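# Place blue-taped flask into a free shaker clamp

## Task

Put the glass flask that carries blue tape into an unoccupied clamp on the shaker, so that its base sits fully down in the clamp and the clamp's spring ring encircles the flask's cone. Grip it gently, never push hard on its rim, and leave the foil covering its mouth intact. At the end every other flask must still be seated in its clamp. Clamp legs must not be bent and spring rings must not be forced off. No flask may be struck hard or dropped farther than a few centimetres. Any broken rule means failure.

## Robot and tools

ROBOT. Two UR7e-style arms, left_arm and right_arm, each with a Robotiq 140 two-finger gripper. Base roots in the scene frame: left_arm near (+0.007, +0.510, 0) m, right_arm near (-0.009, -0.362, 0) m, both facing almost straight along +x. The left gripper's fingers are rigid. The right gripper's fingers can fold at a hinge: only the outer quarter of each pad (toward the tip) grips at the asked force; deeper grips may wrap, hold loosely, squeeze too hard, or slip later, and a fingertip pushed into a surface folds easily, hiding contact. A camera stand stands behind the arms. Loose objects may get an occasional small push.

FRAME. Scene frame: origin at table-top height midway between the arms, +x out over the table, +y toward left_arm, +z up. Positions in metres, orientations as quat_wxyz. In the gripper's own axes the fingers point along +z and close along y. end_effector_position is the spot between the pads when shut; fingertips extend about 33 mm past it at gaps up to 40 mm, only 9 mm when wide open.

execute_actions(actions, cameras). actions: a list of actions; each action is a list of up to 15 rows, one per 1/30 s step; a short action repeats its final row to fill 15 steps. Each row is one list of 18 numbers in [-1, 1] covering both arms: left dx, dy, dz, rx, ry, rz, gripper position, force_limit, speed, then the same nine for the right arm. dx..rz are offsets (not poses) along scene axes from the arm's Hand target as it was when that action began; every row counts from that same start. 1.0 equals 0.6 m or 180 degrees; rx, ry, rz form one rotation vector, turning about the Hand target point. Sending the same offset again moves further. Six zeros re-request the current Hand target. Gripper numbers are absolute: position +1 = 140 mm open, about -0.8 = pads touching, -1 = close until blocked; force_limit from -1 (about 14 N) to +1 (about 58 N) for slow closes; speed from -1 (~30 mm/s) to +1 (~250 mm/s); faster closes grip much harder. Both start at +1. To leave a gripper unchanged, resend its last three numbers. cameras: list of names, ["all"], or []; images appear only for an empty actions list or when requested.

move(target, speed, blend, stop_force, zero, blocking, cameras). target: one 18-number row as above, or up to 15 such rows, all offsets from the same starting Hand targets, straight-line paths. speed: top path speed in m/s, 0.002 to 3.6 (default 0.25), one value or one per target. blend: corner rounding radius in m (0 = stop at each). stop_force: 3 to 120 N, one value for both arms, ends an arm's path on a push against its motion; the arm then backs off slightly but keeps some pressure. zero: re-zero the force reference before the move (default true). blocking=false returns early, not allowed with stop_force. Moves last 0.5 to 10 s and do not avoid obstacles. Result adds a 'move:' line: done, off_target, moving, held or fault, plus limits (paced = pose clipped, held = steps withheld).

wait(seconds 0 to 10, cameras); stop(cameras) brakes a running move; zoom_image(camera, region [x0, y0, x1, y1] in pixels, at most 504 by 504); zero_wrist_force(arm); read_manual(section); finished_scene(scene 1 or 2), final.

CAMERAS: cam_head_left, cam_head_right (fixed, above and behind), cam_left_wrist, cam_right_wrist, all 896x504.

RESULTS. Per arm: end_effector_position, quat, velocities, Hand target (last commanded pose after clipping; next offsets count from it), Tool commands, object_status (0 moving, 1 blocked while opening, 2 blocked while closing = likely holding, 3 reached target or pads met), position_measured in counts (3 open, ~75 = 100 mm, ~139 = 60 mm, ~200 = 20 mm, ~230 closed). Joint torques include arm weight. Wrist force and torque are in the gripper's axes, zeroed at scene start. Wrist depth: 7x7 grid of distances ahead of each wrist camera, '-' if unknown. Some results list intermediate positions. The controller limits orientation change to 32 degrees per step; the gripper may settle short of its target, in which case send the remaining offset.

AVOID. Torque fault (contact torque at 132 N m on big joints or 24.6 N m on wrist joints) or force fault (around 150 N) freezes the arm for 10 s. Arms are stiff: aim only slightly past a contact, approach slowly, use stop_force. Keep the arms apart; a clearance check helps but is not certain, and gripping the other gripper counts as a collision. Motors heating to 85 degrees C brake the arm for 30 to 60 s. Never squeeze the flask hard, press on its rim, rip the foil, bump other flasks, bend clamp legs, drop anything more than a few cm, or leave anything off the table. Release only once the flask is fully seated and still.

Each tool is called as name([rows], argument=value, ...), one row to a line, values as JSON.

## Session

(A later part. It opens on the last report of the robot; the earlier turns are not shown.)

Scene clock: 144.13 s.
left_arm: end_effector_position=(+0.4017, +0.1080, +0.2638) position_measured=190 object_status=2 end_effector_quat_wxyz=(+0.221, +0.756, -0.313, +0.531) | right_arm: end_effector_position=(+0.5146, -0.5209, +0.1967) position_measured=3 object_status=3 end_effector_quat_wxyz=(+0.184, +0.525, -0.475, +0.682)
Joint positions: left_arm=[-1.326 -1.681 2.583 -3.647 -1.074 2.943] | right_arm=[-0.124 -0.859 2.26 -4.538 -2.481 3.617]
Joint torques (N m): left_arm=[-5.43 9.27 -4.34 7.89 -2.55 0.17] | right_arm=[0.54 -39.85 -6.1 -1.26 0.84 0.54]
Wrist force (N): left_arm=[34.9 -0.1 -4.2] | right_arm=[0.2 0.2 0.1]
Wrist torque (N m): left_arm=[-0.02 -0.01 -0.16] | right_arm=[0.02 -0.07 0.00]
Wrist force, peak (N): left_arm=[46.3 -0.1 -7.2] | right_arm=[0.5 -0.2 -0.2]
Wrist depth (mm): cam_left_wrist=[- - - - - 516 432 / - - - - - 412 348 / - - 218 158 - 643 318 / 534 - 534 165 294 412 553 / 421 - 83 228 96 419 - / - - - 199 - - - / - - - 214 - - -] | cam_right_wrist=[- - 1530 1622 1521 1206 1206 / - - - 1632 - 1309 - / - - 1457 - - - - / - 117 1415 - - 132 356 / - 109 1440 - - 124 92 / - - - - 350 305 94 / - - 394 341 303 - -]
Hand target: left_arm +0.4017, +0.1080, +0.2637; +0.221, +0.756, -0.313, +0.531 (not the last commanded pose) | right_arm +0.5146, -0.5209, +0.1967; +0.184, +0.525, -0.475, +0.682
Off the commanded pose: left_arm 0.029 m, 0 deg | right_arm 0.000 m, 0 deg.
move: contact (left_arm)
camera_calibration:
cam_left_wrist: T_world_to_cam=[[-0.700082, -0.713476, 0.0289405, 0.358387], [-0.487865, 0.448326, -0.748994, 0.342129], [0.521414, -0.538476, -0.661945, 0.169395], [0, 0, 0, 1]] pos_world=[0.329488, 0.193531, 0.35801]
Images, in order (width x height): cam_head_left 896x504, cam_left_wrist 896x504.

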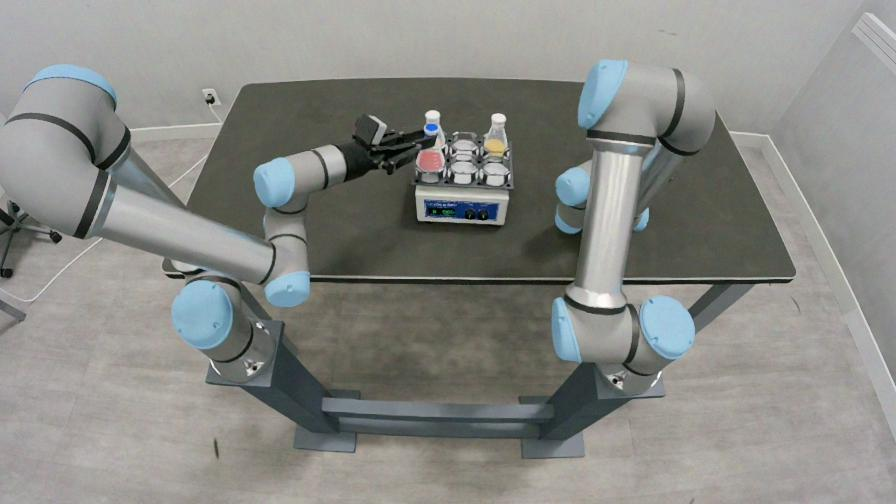

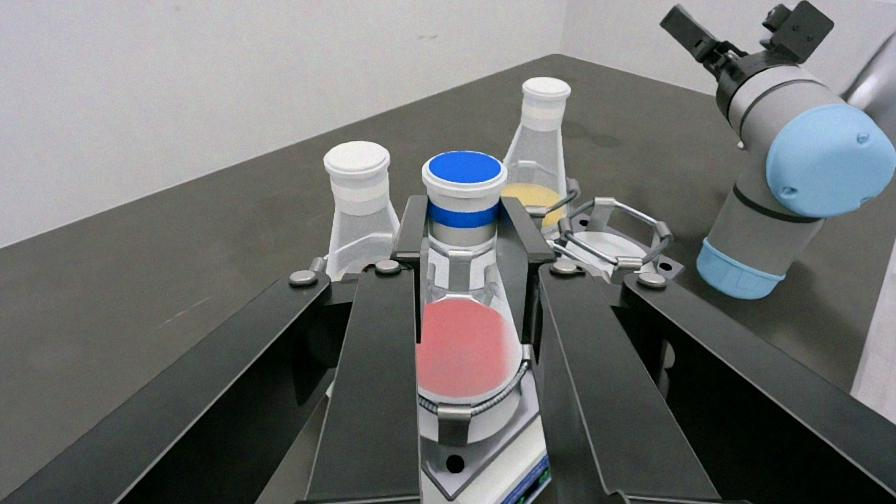

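move(target=[0,0,-0.05,0,0,0,-1,-0.02,-1,0,0,0,0,0,0,1,1,1], speed=0.012, stop_force=56, zero=false, cameras=["cam_head_left","cam_left_wrist"])

Scene clock: 160.97 s.
left_arm: end_effector_position=(+0.4014, +0.1087, +0.2534) position_measured=190 object_status=2 end_effector_quat_wxyz=(+0.243, +0.743, -0.297, +0.548) | right_arm: end_effector_position=(+0.5146, -0.5209, +0.1967) position_measured=3 object_status=3 end_effector_quat_wxyz=(+0.184, +0.525, -0.475, +0.682)
Joint positions: left_arm=[-1.327 -1.568 2.621 -3.867 -1.073 2.944] | right_arm=[-0.124 -0.859 2.26 -4.538 -2.481 3.617]
Joint torques (N m): left_arm=[-20.16 0.25 4.39 10.75 -2.89 -1.19] | right_arm=[0.27 -40.1 -6.92 -1.26 0.85 0.71]
Wrist force (N): left_arm=[38.2 -7.3 -21.4] | right_arm=[0.3 -0.1 -0.2]
Wrist torque (N m): left_arm=[0.50 -0.21 0.19] | right_arm=[-0.03 -0.09 -0.01]
Wrist force, peak (N): left_arm=[45.0 -2.0 -30.3] | right_arm=[0.5 0.2 -0.1]
Wrist depth (mm): cam_left_wrist=[- - 1198 - - 1501 1363 / 984 - 1473 - - 438 371 / - - 209 163 763 652 317 / - - - 272 296 397 369 / - - 83 211 96 405 481 / - - - - - - - / - - - - - - -] | cam_right_wrist=[- - 1457 - 1475 1383 - / - - 1530 1774 1407 1643 1108 / 935 - 1391 1800 2111 - 421 / 910 122 - - - 133 374 / - 109 - - 419 124 92 / - 1079 - 414 353 - 94 / - - - 348 289 251 -]
Hand target: left_arm +0.4017, +0.1080, +0.2337; +0.221, +0.756, -0.313, +0.531 | right_arm +0.5146, -0.5209, +0.1967; +0.184, +0.525, -0.475, +0.682
Off the commanded pose: left_arm 0.020 m, 4 deg | right_arm 0.000 m, 0 deg.
move: off_target (left_arm)
camera_calibration:
cam_left_wrist: T_world_to_cam=[[-0.701213, -0.710122, 0.0634576, 0.350208], [-0.473822, 0.397665, -0.785719, 0.343125], [0.532721, -0.581024, -0.61532, 0.151402], [0, 0, 0, 1]] pos_world=[0.327496, 0.20021, 0.340538]
Images, in order (width x height): cam_head_left 896x504, cam_left_wrist 896x504.

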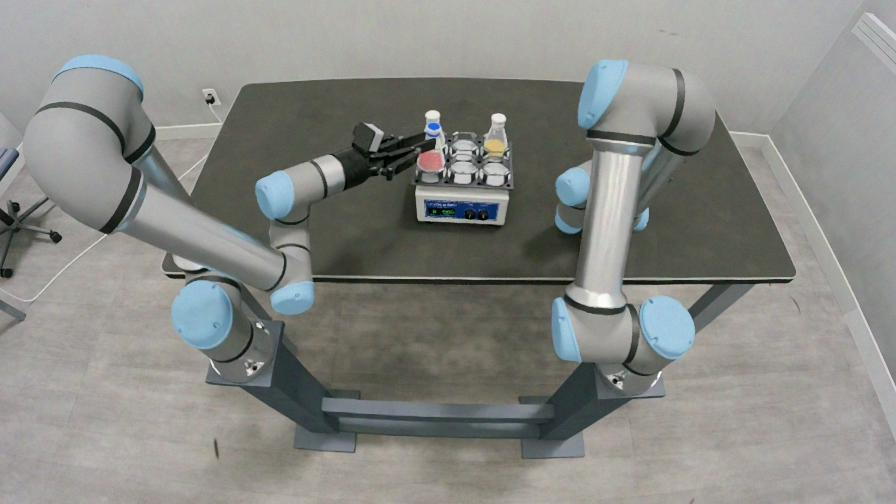

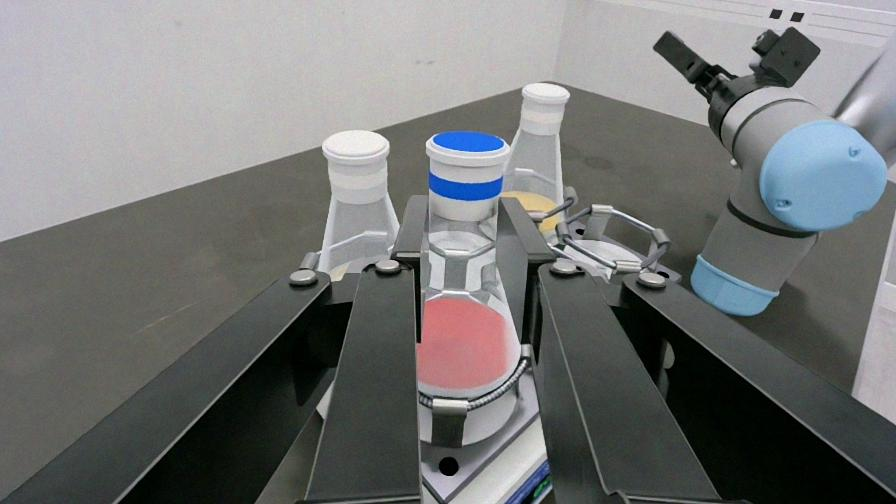

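zoom_image(camera="cam_left_wrist", region=[300, 110, 660, 490])

zoom_image(camera="cam_head_left", region=[360, 90, 540, 240])

Scaled by 1.326 from the camera's 896x504 image, which has a finer 1280x720 frame.

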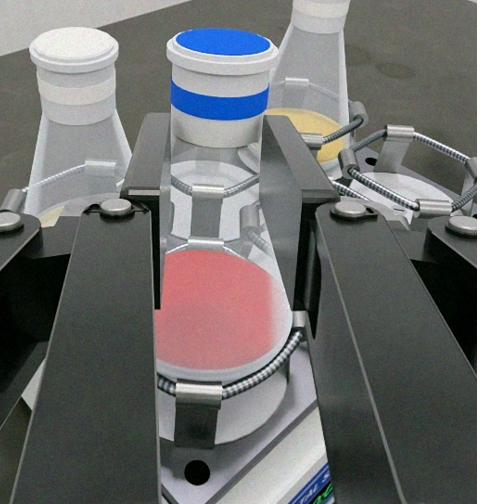

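Scaled by 2.800 from the camera's 896x504 image, which has a finer 1280x720 frame.

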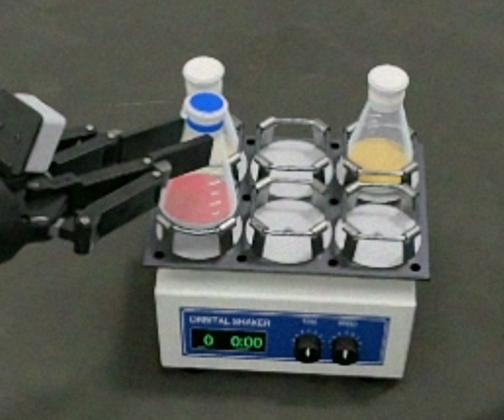

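zoom_image(camera="cam_left_wrist", region=[400, 340, 560, 480])

zoom_image(camera="cam_left_wrist", region=[390, 110, 550, 250])

Scaled by 3.150 from the camera's 896x504 image, which has a finer 1280x720 frame.

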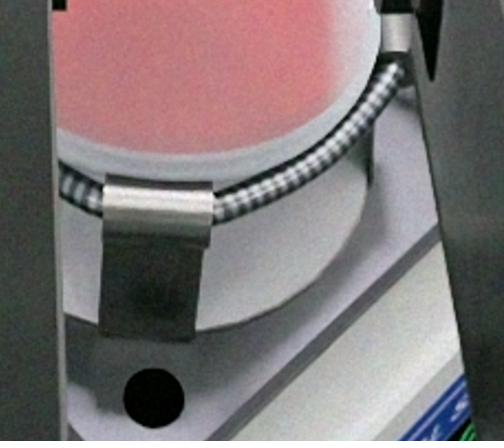

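Scaled by 3.150 from the camera's 896x504 image, which has a finer 1280x720 frame.

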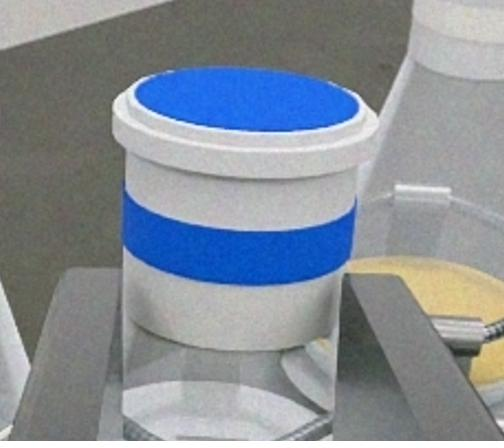

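move([
  [0.008,0.008,0,0,0,0,-1,-0.02,-1,0,0,0,0,0,0,1,1,1],
  [-0.008,-0.008,0,0,0,0,-1,-0.02,-1,0,0,0,0,0,0,1,1,1],
  [0.008,-0.008,0,0,0,0,-1,-0.02,-1,0,0,0,0,0,0,1,1,1],
  [-0.008,0.008,0,0,0,0,-1,-0.02,-1,0,0,0,0,0,0,1,1,1],
  [0,0,0,0,0,0,-1,-0.02,-1,0,0,0,0,0,0,1,1,1],
], speed=0.02, blend=0.002, stop_force=75, zero=false, cameras=["cam_head_left","cam_left_wrist"])

Scene clock: 174.33 s.
left_arm: end_effector_position=(+0.4017, +0.1080, +0.2337) position_measured=231 object_status=3 end_effector_quat_wxyz=(+0.221, +0.756, -0.313, +0.531) | right_arm: end_effector_position=(+0.5146, -0.5209, +0.1967) position_measured=3 object_status=3 end_effector_quat_wxyz=(+0.184, +0.525, -0.475, +0.682)
Joint positions: left_arm=[-1.326 -1.568 2.617 -3.795 -1.074 2.943] | right_arm=[-0.124 -0.859 2.26 -4.538 -2.481 3.617]
Joint torques (N m): left_arm=[-15.39 -20.44 -6.47 -2.76 1.86 -1.74] | right_arm=[-0.36 -39.59 -7.02 -1.08 0.85 0.61]
Wrist force (N): left_arm=[1.1 -2.0 4.5] | right_arm=[0.1 -0.2 -0.1]
Wrist torque (N m): left_arm=[-0.34 -0.32 -0.24] | right_arm=[-0.04 -0.02 0.00]
Wrist force, peak (N): left_arm=[41.7 9.1 -22.6] | right_arm=[0.3 -0.1 -0.5]
Wrist depth (mm): cam_left_wrist=[- 1262 - - 1993 441 360 / 945 1140 198 342 829 - 295 / 956 1064 - 199 323 387 334 / - 492 - 110 270 405 370 / - - 83 - 84 432 438 / - - - - - - - / - - - - - - -] | cam_right_wrist=[938 1230 1309 1540 1457 1269 - / - 1194 - 1855 - - - / - - - - - 1530 - / - 117 - - - 133 329 / - 109 1502 586 401 124 92 / - - - 422 336 298 94 / - 484 - 367 - 250 -]
Hand target: left_arm +0.4017, +0.1080, +0.2337; +0.221, +0.756, -0.313, +0.531 | right_arm +0.5146, -0.5209, +0.1967; +0.184, +0.525, -0.475, +0.682
Off the commanded pose: left_arm 0.000 m, 0 deg | right_arm 0.000 m, 0 deg.
move: done
camera_calibration:
cam_left_wrist: T_world_to_cam=[[-0.700074, -0.713487, 0.0288378, 0.359289], [-0.48792, 0.448479, -0.748866, 0.319606], [0.521373, -0.538333, -0.662094, 0.149571], [0, 0, 0, 1]] pos_world=[0.329488, 0.193531, 0.328011]
Images, in order (width x height): cam_head_left 896x504, cam_left_wrist 896x504.

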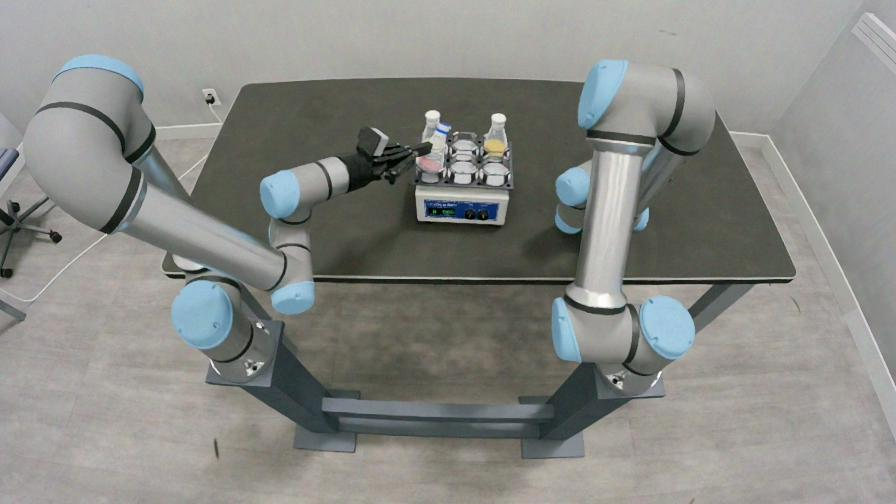

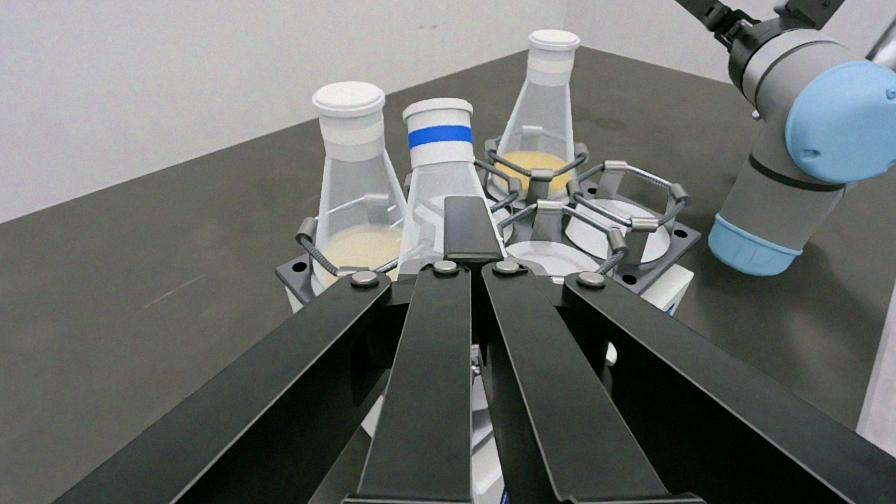

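zoom_image(camera="cam_head_left", region=[370, 95, 520, 220])

zoom_image(camera="cam_left_wrist", region=[260, 60, 640, 400])

Scaled by 3.360 from the camera's 896x504 image, which has a finer 1280x720 frame.

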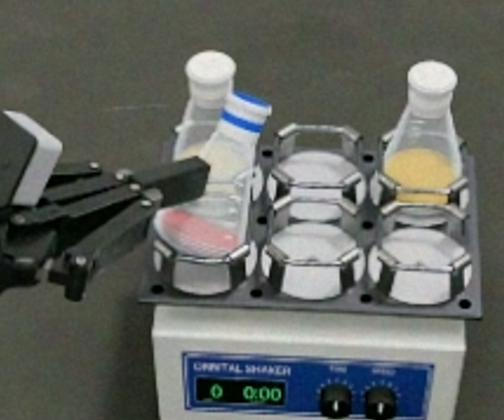

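Scaled by 1.326 from the camera's 896x504 image, which has a finer 1280x720 frame.

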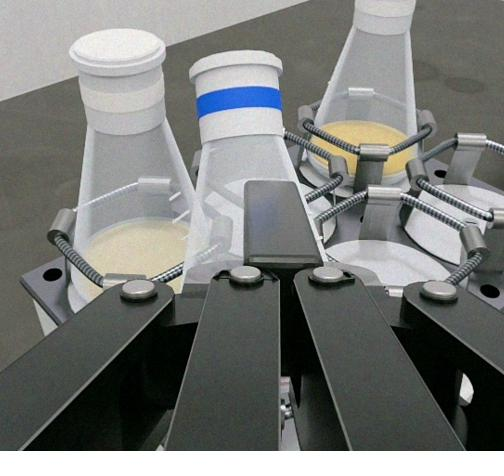

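move([
  [-0.0283,0.0283,0.005,0,0,0,-1,-0.02,-1,0,0,0,0,0,0,1,1,1],
  [-0.083,0.083,0.06,0,0,0,-1,-0.02,-1,0,0,0,0,0,0,1,1,1],
], speed=[0.03,0.1], blend=0.005, cameras=["cam_head_left","cam_head_right","cam_left_wrist"])

zoom_image(camera="cam_head_left", region=[370, 95, 520, 220])

zoom_image(camera="cam_left_wrist", region=[260, 20, 660, 300])

Scene clock: 181.63 s.
left_arm: end_effector_position=(+0.3519, +0.1577, +0.2698) position_measured=231 object_status=3 end_effector_quat_wxyz=(+0.221, +0.756, -0.313, +0.531) | right_arm: end_effector_position=(+0.5146, -0.5209, +0.1967) position_measured=3 object_status=3 end_effector_quat_wxyz=(+0.184, +0.525, -0.475, +0.682)
Joint positions: left_arm=[-1.547 -2.043 2.751 -3.391 -0.873 2.833] | right_arm=[-0.124 -0.859 2.26 -4.538 -2.481 3.617]
Joint torques (N m): left_arm=[7.83 -4.09 -11.29 -1.76 0.66 0.47] | right_arm=[0.46 -39.27 -5.96 -1.1 1.04 0.9]
Wrist force (N): left_arm=[1.3 -2.0 4.4] | right_arm=[0.1 -0.1 -0.2]
Wrist torque (N m): left_arm=[-0.35 -0.33 -0.22] | right_arm=[-0.01 -0.03 0.00]
Wrist force, peak (N): left_arm=[0.8 -2.1 5.4] | right_arm=[0.4 -0.3 -0.2]
Wrist depth (mm): cam_left_wrist=[- 988 - - - 497 400 / 949 1168 815 810 - 409 423 / 1050 - 661 386 384 430 659 / 505 543 528 109 356 485 - / 449 468 83 - 84 - 1492 / - - - - - - 1262 / - - - - - - -] | cam_right_wrist=[- 1113 - - 1399 1289 1144 / - 1150 - 1827 1622 1383 1144 / - - - - 1677 1440 - / - 118 - - - 132 - / - 109 - - - 116 92 / - - - - - 299 94 / - - 424 - - 253 -]
Hand target: left_arm +0.3519, +0.1578, +0.2697; +0.221, +0.756, -0.313, +0.531 | right_arm +0.5146, -0.5209, +0.1967; +0.184, +0.525, -0.475, +0.682
Off the commanded pose: left_arm 0.000 m, 0 deg | right_arm 0.000 m, 0 deg.
move: done
camera_calibration:
cam_left_wrist: T_world_to_cam=[[-0.700223, -0.713338, 0.0289232, 0.358749], [-0.487806, 0.448471, -0.748945, 0.300002], [0.52128, -0.538538, -0.662, 0.226286], [0, 0, 0, 1]] pos_world=[0.279589, 0.243231, 0.364111]
Images, in order (width x height): cam_head_left 896x504, cam_head_right 896x504, cam_left_wrist 896x504.

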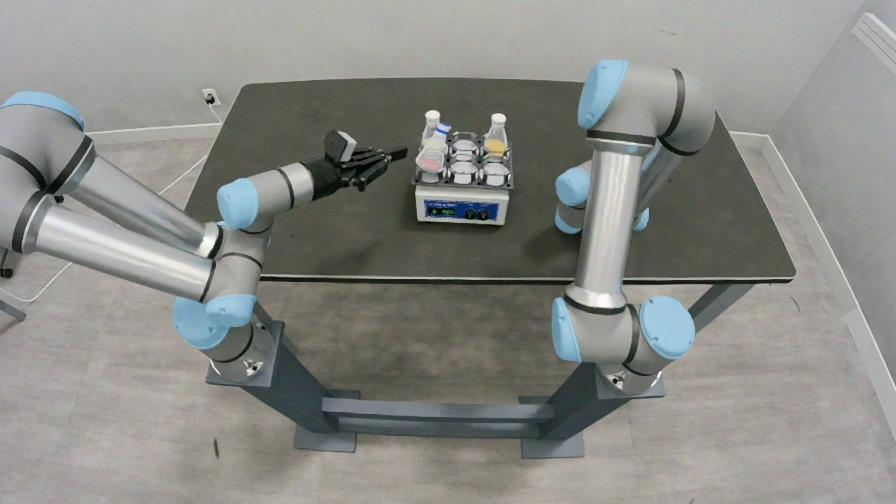

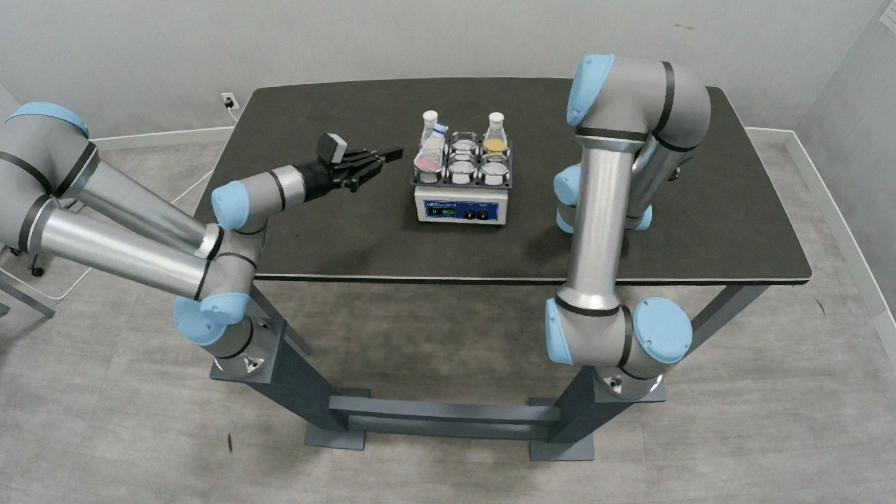

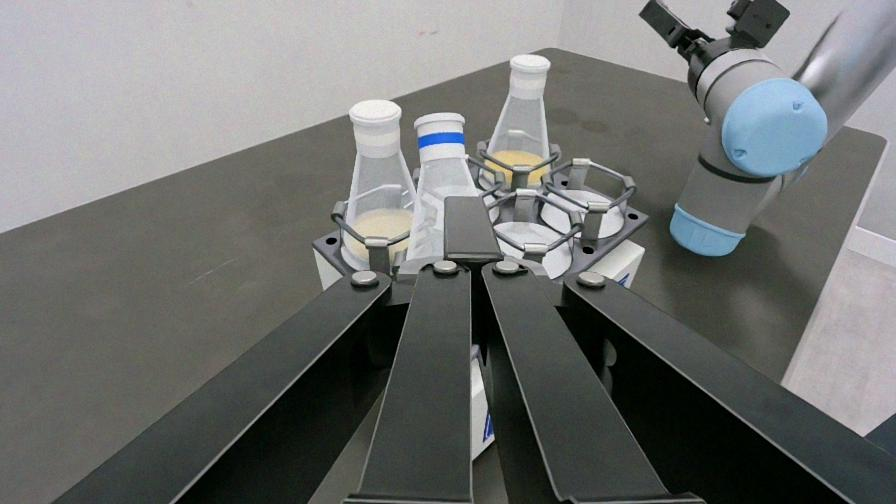

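Scaled by 3.360 from the camera's 896x504 image, which has a finer 1280x720 frame.

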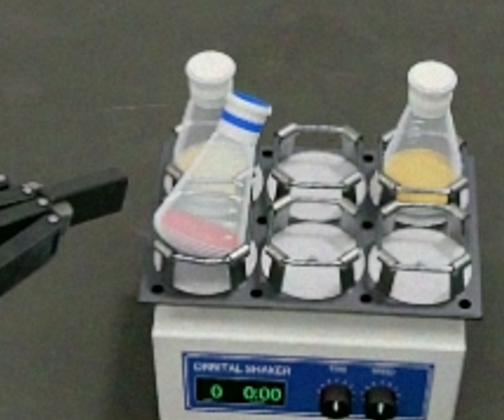

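Scaled by 1.260 from the camera's 896x504 image, which has a finer 1280x720 frame.

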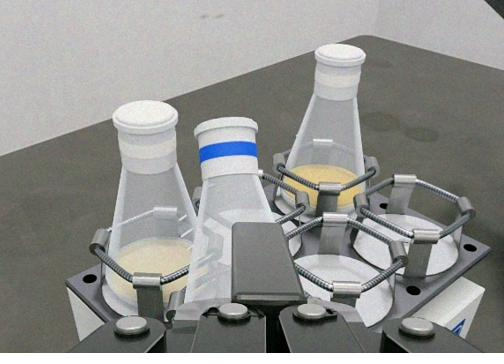

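move(target=[0.0,0.0,0.13,0.0786,0.0786,0,0.05,-0.02,-1,0,0,0,0,0,0,1,1,1], speed=0.25, cameras=["cam_left_wrist"])

zoom_image(camera="cam_left_wrist", region=[300, 20, 660, 300])

Scene clock: 186.37 s.
left_arm: end_effector_position=(+0.3519, +0.1578, +0.3477) position_measured=123 object_status=0 end_effector_quat_wxyz=(+0.163, +0.837, -0.346, +0.391) | right_arm: end_effector_position=(+0.5146, -0.5209, +0.1967) position_measured=3 object_status=3 end_effector_quat_wxyz=(+0.184, +0.525, -0.475, +0.682)
Joint positions: left_arm=[-1.365 -2.186 2.271 -2.446 -1.144 2.75] | right_arm=[-0.124 -0.859 2.26 -4.538 -2.481 3.617]
Joint torques (N m): left_arm=[-16.79 4.23 -30.38 -4.42 -0.84 1.35] | right_arm=[-0.09 -40.26 -6.51 -1.46 0.93 0.53]
Wrist force (N): left_arm=[1.3 -2.4 4.5] | right_arm=[0.2 -0.1 -0.2]
Wrist torque (N m): left_arm=[-0.32 -0.30 -0.19] | right_arm=[-0.03 -0.05 0.00]
Wrist force, peak (N): left_arm=[3.5 -2.5 3.6] | right_arm=[0.4 -0.4 -0.5]
Wrist depth (mm): cam_left_wrist=[- - - - 778 405 413 / - - 631 - - 400 470 / - - 583 - 405 480 1581 / - - 118 341 139 544 1412 / - - 113 - 424 - - / - - - - - - - / - - 413 408 - - -] | cam_right_wrist=[- - - 1643 1360 1183 1103 / - - - 1622 1590 - 1230 / - - - 1975 - 1570 - / - 117 - - - 133 324 / - 109 - - 473 116 92 / - 945 - - - 289 94 / - 504 - - 271 252 -]
Hand target: left_arm +0.3519, +0.1578, +0.3477; +0.163, +0.837, -0.346, +0.391 | right_arm +0.5146, -0.5209, +0.1967; +0.184, +0.525, -0.475, +0.682
Off the commanded pose: left_arm 0.000 m, 0 deg | right_arm 0.000 m, 0 deg.
move: done
camera_calibration:
cam_left_wrist: T_world_to_cam=[[-0.693503, -0.720059, 0.0238542, 0.357057], [-0.640822, 0.601381, -0.477166, 0.293526], [0.329242, -0.346203, -0.878489, 0.390324], [0, 0, 0, 1]] pos_world=[0.307207, 0.215712, 0.474439]
Images, in order (width x height): cam_left_wrist 896x504.

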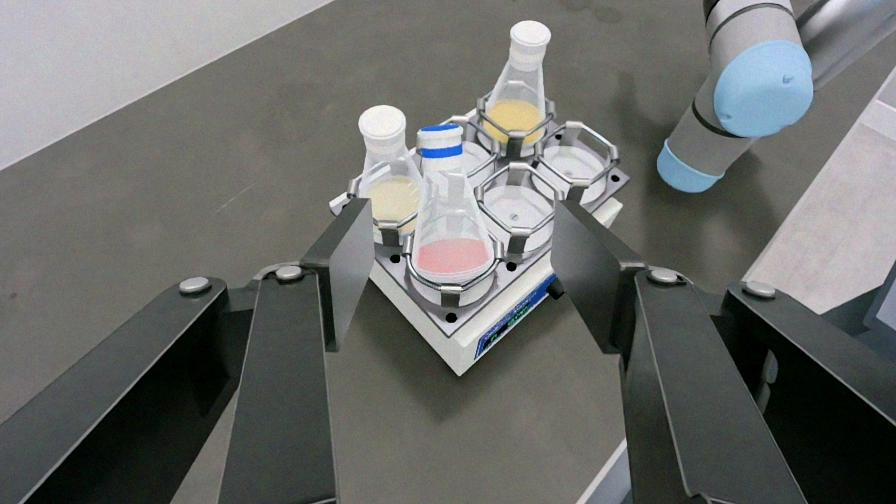

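Scaled by 1.400 from the camera's 896x504 image, which has a finer 1280x720 frame.

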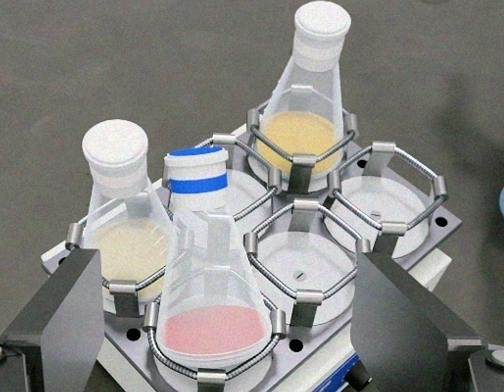

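zoom_image(camera="cam_left_wrist", region=[380, 110, 540, 330])

Scaled by 2.291 from the camera's 896x504 image, which has a finer 1280x720 frame.

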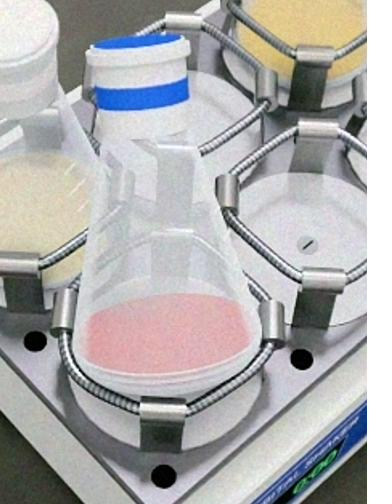

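move([
  [-0.1,0.15,0,0,0,0,0.05,-0.02,-1,-0.158,0.45,0.222,0.0095,0.044,0.336,-0.14,-0.02,-1],
  [-0.1,0.15,0,0,0,0,0.05,-0.02,-1,-0.216,0.707,0.13,0.019,0.0881,0.6716,-0.14,-0.02,-1],
], speed=0.5, blend=0.05, cameras=["all"])

Scene clock: 208.00 s.
left_arm: end_effector_position=(+0.2904, +0.2501, +0.3477) position_measured=123 object_status=3 end_effector_quat_wxyz=(+0.163, +0.837, -0.346, +0.391) | right_arm: end_effector_position=(+0.4319, -0.2886, +0.3086) position_measured=146 object_status=0 end_effector_quat_wxyz=(-0.105, +0.709, -0.200, +0.668)
Joint positions: left_arm=[-1.83 -2.711 2.304 -1.713 -0.85 2.316] | right_arm=[-0.23 -1.788 2.847 -4.116 -1.494 3.566]
Joint torques (N m): left_arm=[10.82 22.94 -22.31 -5.5 -0.3 1.33] | right_arm=[11.68 9.54 -20.98 -1.69 -1.36 1.57]
Wrist force (N): left_arm=[1.2 -2.4 4.3] | right_arm=[-0.8 0.4 -0.1]
Wrist torque (N m): left_arm=[-0.34 -0.26 -0.18] | right_arm=[0.04 0.10 0.07]
Wrist force, peak (N): left_arm=[1.8 -2.1 5.3] | right_arm=[3.9 -6.8 -6.2]
Wrist depth (mm): cam_left_wrist=[1124 1050 734 366 - - - / - 652 - 448 469 - 1371 / 600 566 - 410 436 - 1560 / 511 524 119 473 123 1395 1395 / - - 112 510 139 - 623 / - - - 445 449 - - / - - - - - - -] | cam_right_wrist=[1079 1069 1103 - - 1590 - / 1262 - 1353 - - - - / 1103 1200 1262 1383 - - - / - 1407 124 1360 140 - - / - 91 93 - 119 91 82 / - 69 - - - - - / - - - - - - 68]
Hand target: left_arm +0.2904, +0.2501, +0.3477; +0.163, +0.837, -0.346, +0.391 (not the last commanded pose) | right_arm +0.4319, -0.2886, +0.3086; -0.105, +0.709, -0.200, +0.668 (not the last commanded pose)
Off the commanded pose: left_arm 0.003 m, 0 deg | right_arm 0.201 m, 71 deg.
move: held (right_arm; a check stopped the path); path passed 0 of 2 targets; limits=held
pose unreachable (right arm): on one or more control steps of this call, first in action 0 (counted from 0), this arm could not follow its commanded pose, so it was not sent that pose on those steps. It may still have moved: this result reports where it is.
cause: moving toward the commanded pose would bring two parts of the arm too close to each other (joints 3 (elbow) and 4 (wrist 1) lie between them).
camera_calibration:
cam_left_wrist: T_world_to_cam=[[-0.693527, -0.720034, 0.0239147, 0.380838], [-0.640842, 0.601404, -0.477111, 0.19858], [0.329154, -0.346214, -0.878518, 0.442566], [0, 0, 0, 1]] pos_world=[0.245707, 0.308012, 0.474439]
cam_right_wrist: T_world_to_cam=[[-0.167443, -0.90074, -0.400788, -0.0597475], [-0.357175, 0.434334, -0.82691, 0.537404], [0.918906, 0.00469153, -0.394448, -0.127209], [0, 0, 0, 1]] pos_world=[0.298836, -0.286633, 0.370261]

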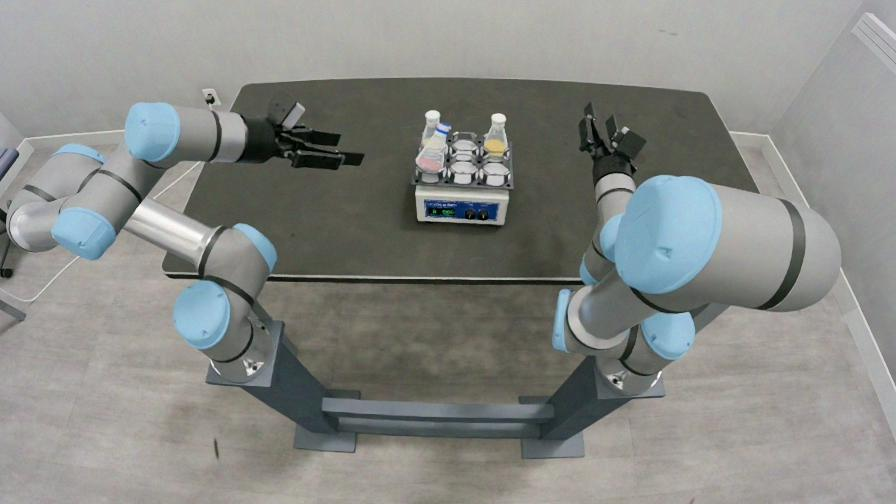

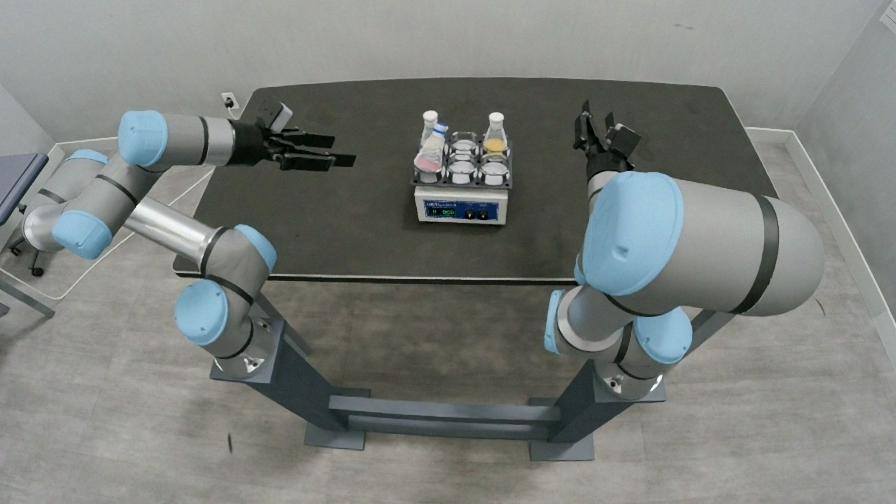

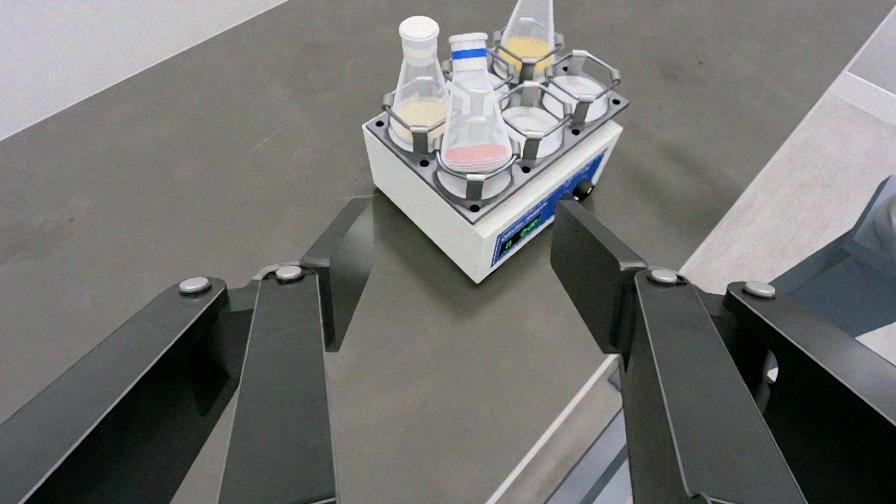

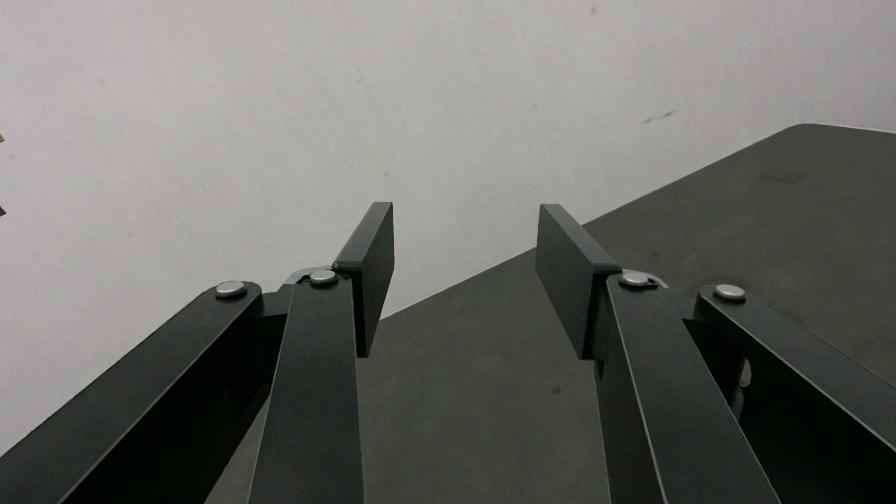

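move([
  [0,0,0,0,0,0,0.05,-0.02,-1,0.147,0.15,0.05,0.0035,0.024,0.156,-0.14,-0.02,-1],
  [0,0,0,0,0,0,0.05,-0.02,-1,0.065,0.28,0,0.0089,0.0598,0.391,-0.14,-0.02,-1],
  [0,0,0,0,0,0,0.05,-0.02,-1,-0.03,0.421,-0.08,0.0089,0.0598,0.391,-0.14,-0.02,-1],
], speed=[0.4,0.4,0.2], blend=0.04, cameras=["all"])

Scene clock: 214.20 s.
left_arm: end_effector_position=(+0.2904, +0.2501, +0.3477) position_measured=123 object_status=3 end_effector_quat_wxyz=(+0.163, +0.837, -0.346, +0.391) | right_arm: end_effector_position=(+0.4139, -0.0360, +0.2604) position_measured=146 object_status=3 end_effector_quat_wxyz=(-0.462, +0.749, +0.227, +0.418)
Joint positions: left_arm=[-1.83 -2.711 2.304 -1.713 -0.85 2.316] | right_arm=[-0.326 -1.717 2.615 -3.043 -0.27 2.703]
Joint torques (N m): left_arm=[13.47 22.73 -16.23 -5.25 -0.27 1.33] | right_arm=[9.32 -27.11 -25.12 -1.75 0.35 -2.09]
Wrist force (N): left_arm=[1.2 -2.4 4.6] | right_arm=[-0.7 0.1 0.3]
Wrist torque (N m): left_arm=[-0.32 -0.26 -0.18] | right_arm=[-0.03 0.06 0.10]
Wrist force, peak (N): left_arm=[1.3 -2.4 4.8] | right_arm=[-2.2 -0.4 1.7]
Wrist depth (mm): cam_left_wrist=[- - - 373 454 737 - / - - - 462 - - 1825 / - - 576 - - 574 1520 / - - 118 499 139 1340 1520 / - - 113 491 - - - / - - - - - - - / - - - - - - -] | cam_right_wrist=[- - - - 1774 1376 - / 347 - 2449 2605 900 - 479 / 698 833 2605 234 - 128 - / 587 620 124 300 140 206 - / - 91 93 276 120 92 169 / - 69 - 260 240 - - / - - - - - - 68]
Hand target: left_arm +0.2904, +0.2501, +0.3477; +0.163, +0.837, -0.346, +0.391 | right_arm +0.4139, -0.0360, +0.2606; -0.462, +0.749, +0.227, +0.418
Off the commanded pose: left_arm 0.000 m, 0 deg | right_arm 0.000 m, 0 deg.
move: done
camera_calibration:
cam_left_wrist: T_world_to_cam=[[-0.693503, -0.720059, 0.0238542, 0.380868], [-0.640822, 0.601381, -0.477166, 0.198608], [0.329242, -0.346203, -0.878489, 0.442527], [0, 0, 0, 1]] pos_world=[0.245707, 0.308012, 0.474439]
cam_right_wrist: T_world_to_cam=[[0.723035, -0.493038, -0.483874, -0.186846], [-0.651677, -0.254397, -0.714562, 0.449326], [0.22921, 0.831983, -0.505239, 0.21327], [0, 0, 0, 1]] pos_world=[0.379028, -0.155252, 0.338413]

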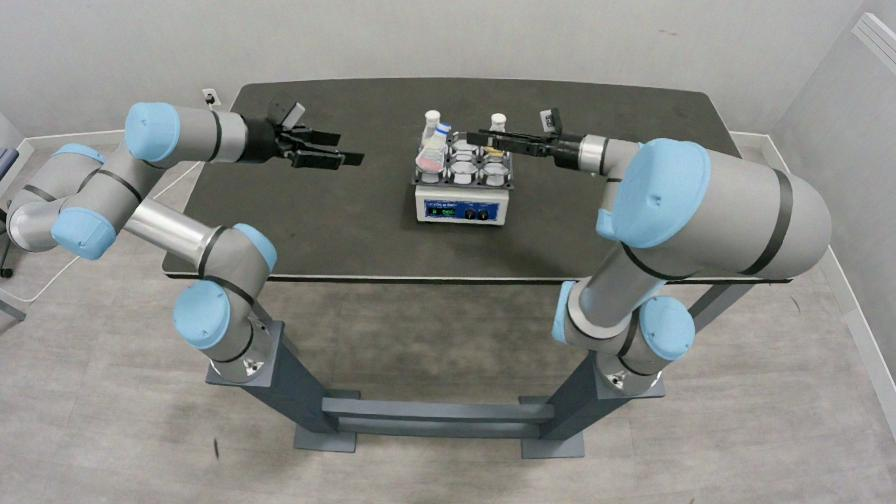

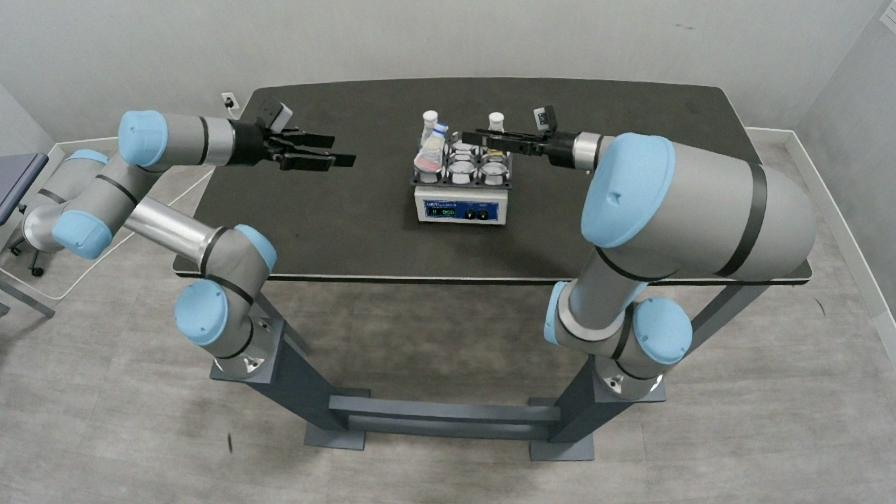

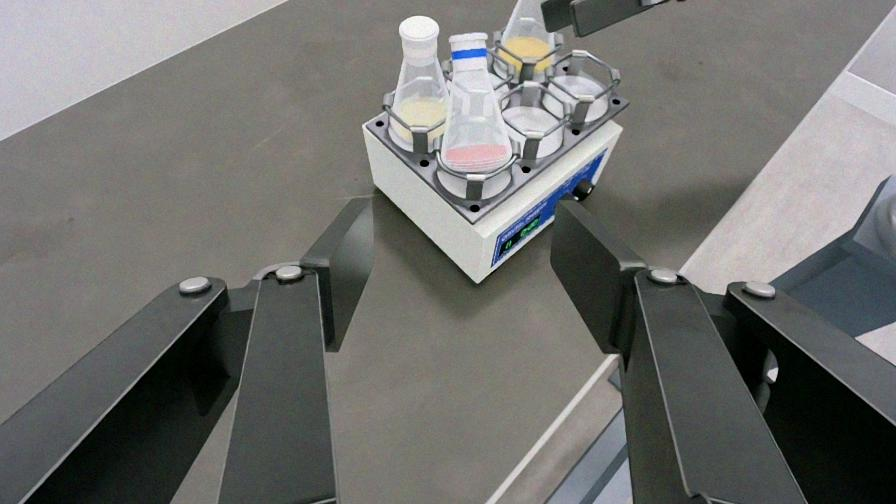

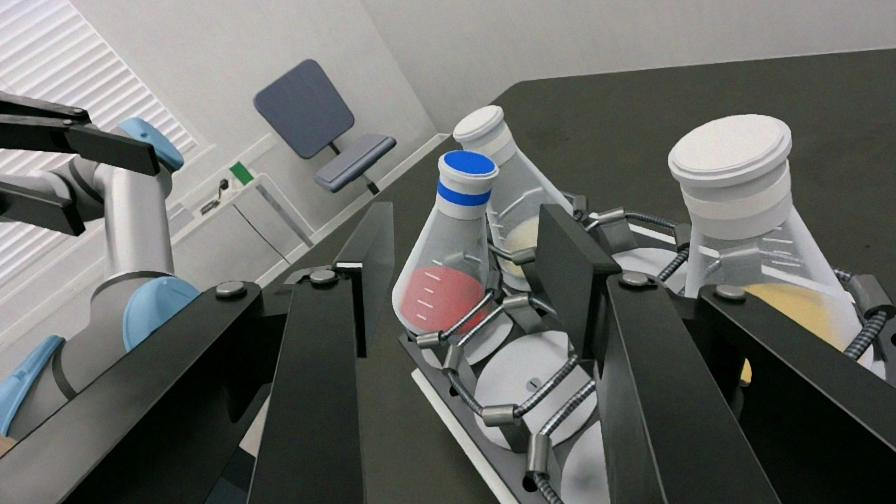

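move(target=[0,0,0,0,0,0,0.05,-0.02,-1,0.0413,0.0748,-0.0383,0.0188,0.0277,-0.0092,-0.14,-0.02,-1], speed=0.15, cameras=["cam_right_wrist","cam_head_left","cam_left_wrist"])

zoom_image(camera="cam_right_wrist", region=[360, 100, 640, 420])

zoom_image(camera="cam_left_wrist", region=[380, 0, 640, 220])

Scene clock: 221.10 s.
left_arm: end_effector_position=(+0.2904, +0.2501, +0.3477) position_measured=123 object_status=3 end_effector_quat_wxyz=(+0.163, +0.837, -0.346, +0.391) | right_arm: end_effector_position=(+0.4387, +0.0088, +0.2375) position_measured=146 object_status=3 end_effector_quat_wxyz=(-0.487, +0.755, +0.184, +0.398) end_effector_velocity=(+0.000, +0.000, +0.001) end_effector_angular_velocity=(+0.000, -0.003, -0.001)
Joint positions: left_arm=[-1.83 -2.711 2.304 -1.713 -0.85 2.316] | right_arm=[-0.156 -1.362 2.516 -3.708 -0.386 3.235]
Joint velocities: left_arm=[within noise] | right_arm=[0 0 -0.001 -0.005 -0.001 0.003]
Joint torques (N m): left_arm=[11.85 22.73 -16.39 -5.35 -0.31 1.26] | right_arm=[2.42 -31.85 -19.08 -4.77 3.52 1.25]
Wrist force (N): left_arm=[1.0 -2.6 4.4] | right_arm=[-0.2 0.7 0.2]
Wrist torque (N m): left_arm=[-0.38 -0.23 -0.18] | right_arm=[0.07 -0.01 0.12]
Wrist force, peak (N): left_arm=[1.2 -2.6 4.6] | right_arm=[-0.2 0.9 1.9]
Wrist depth (mm): cam_left_wrist=[- 1210 712 704 341 721 402 / 1059 648 - 470 - - 1694 / - - - 415 - 611 1530 / - - 112 - 123 1379 1464 / - - 113 - - - - / - - - - - - - / - - 413 - - - -] | cam_right_wrist=[2377 - 2401 2167 1643 - - / - - 2633 2499 - - 77 / 306 841 2551 185 266 - 74 / 690 2040 124 188 167 204 137 / - 91 93 242 139 91 133 / - 69 - 214 209 - - / - - - 195 188 - 68]
Hand target: left_arm +0.2904, +0.2501, +0.3477; +0.163, +0.837, -0.346, +0.391 | right_arm +0.4387, +0.0089, +0.2376; -0.487, +0.755, +0.184, +0.398
Off the commanded pose: left_arm 0.000 m, 0 deg | right_arm 0.000 m, 0 deg.
move: done
camera_calibration:
cam_left_wrist: T_world_to_cam=[[-0.693503, -0.720059, 0.0238542, 0.380868], [-0.640822, 0.601381, -0.477166, 0.198608], [0.329242, -0.346203, -0.878489, 0.442527], [0, 0, 0, 1]] pos_world=[0.245707, 0.308012, 0.474439]
cam_right_wrist: T_world_to_cam=[[0.66306, -0.481923, -0.572801, -0.146395], [-0.718179, -0.19374, -0.668344, 0.478183], [0.211116, 0.854526, -0.474568, 0.159154], [0, 0, 0, 1]] pos_world=[0.40689, -0.113909, 0.311265]
Images, in order (width x height): cam_head_left 896x504, cam_left_wrist 896x504, cam_right_wrist 896x504.

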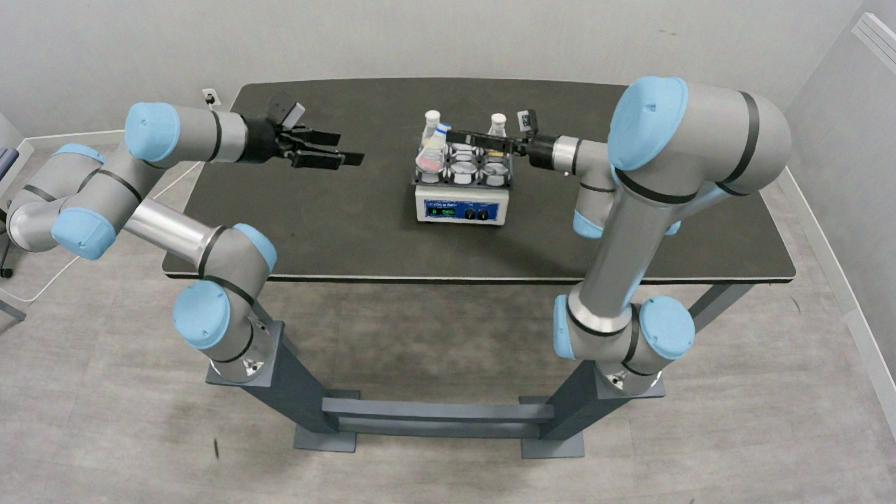

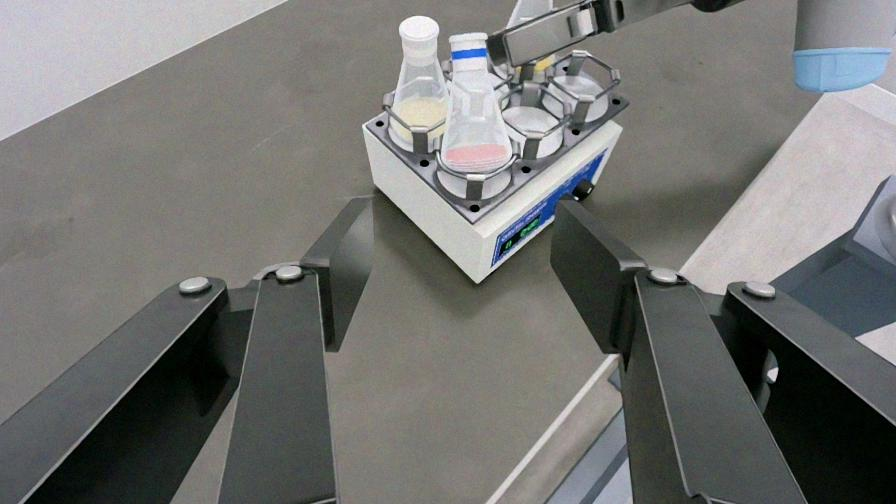

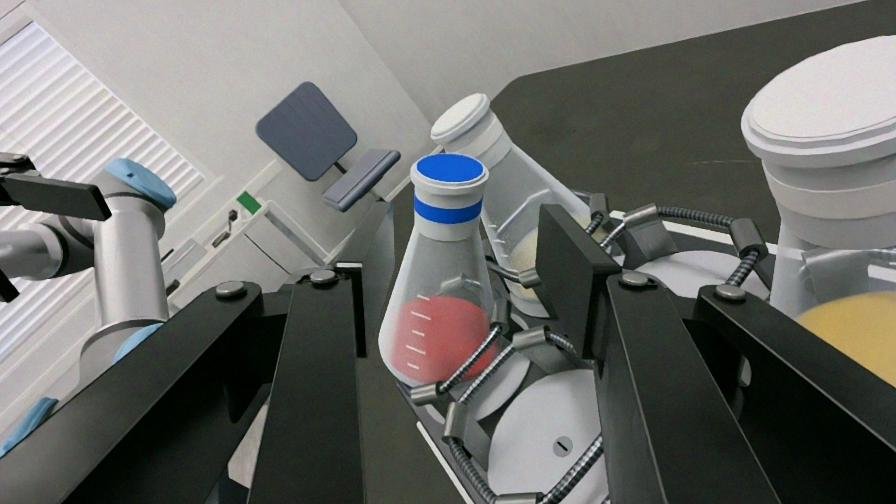

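Scaled by 1.575 from the camera's 896x504 image, which has a finer 1280x720 frame.

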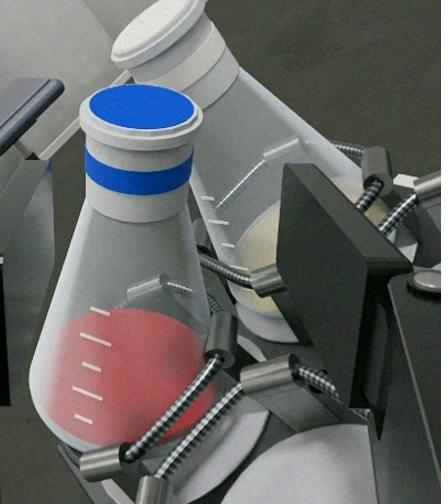

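Scaled by 1.938 from the camera's 896x504 image, which has a finer 1280x720 frame.

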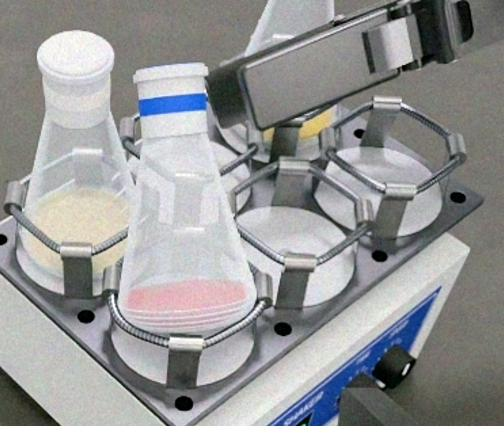

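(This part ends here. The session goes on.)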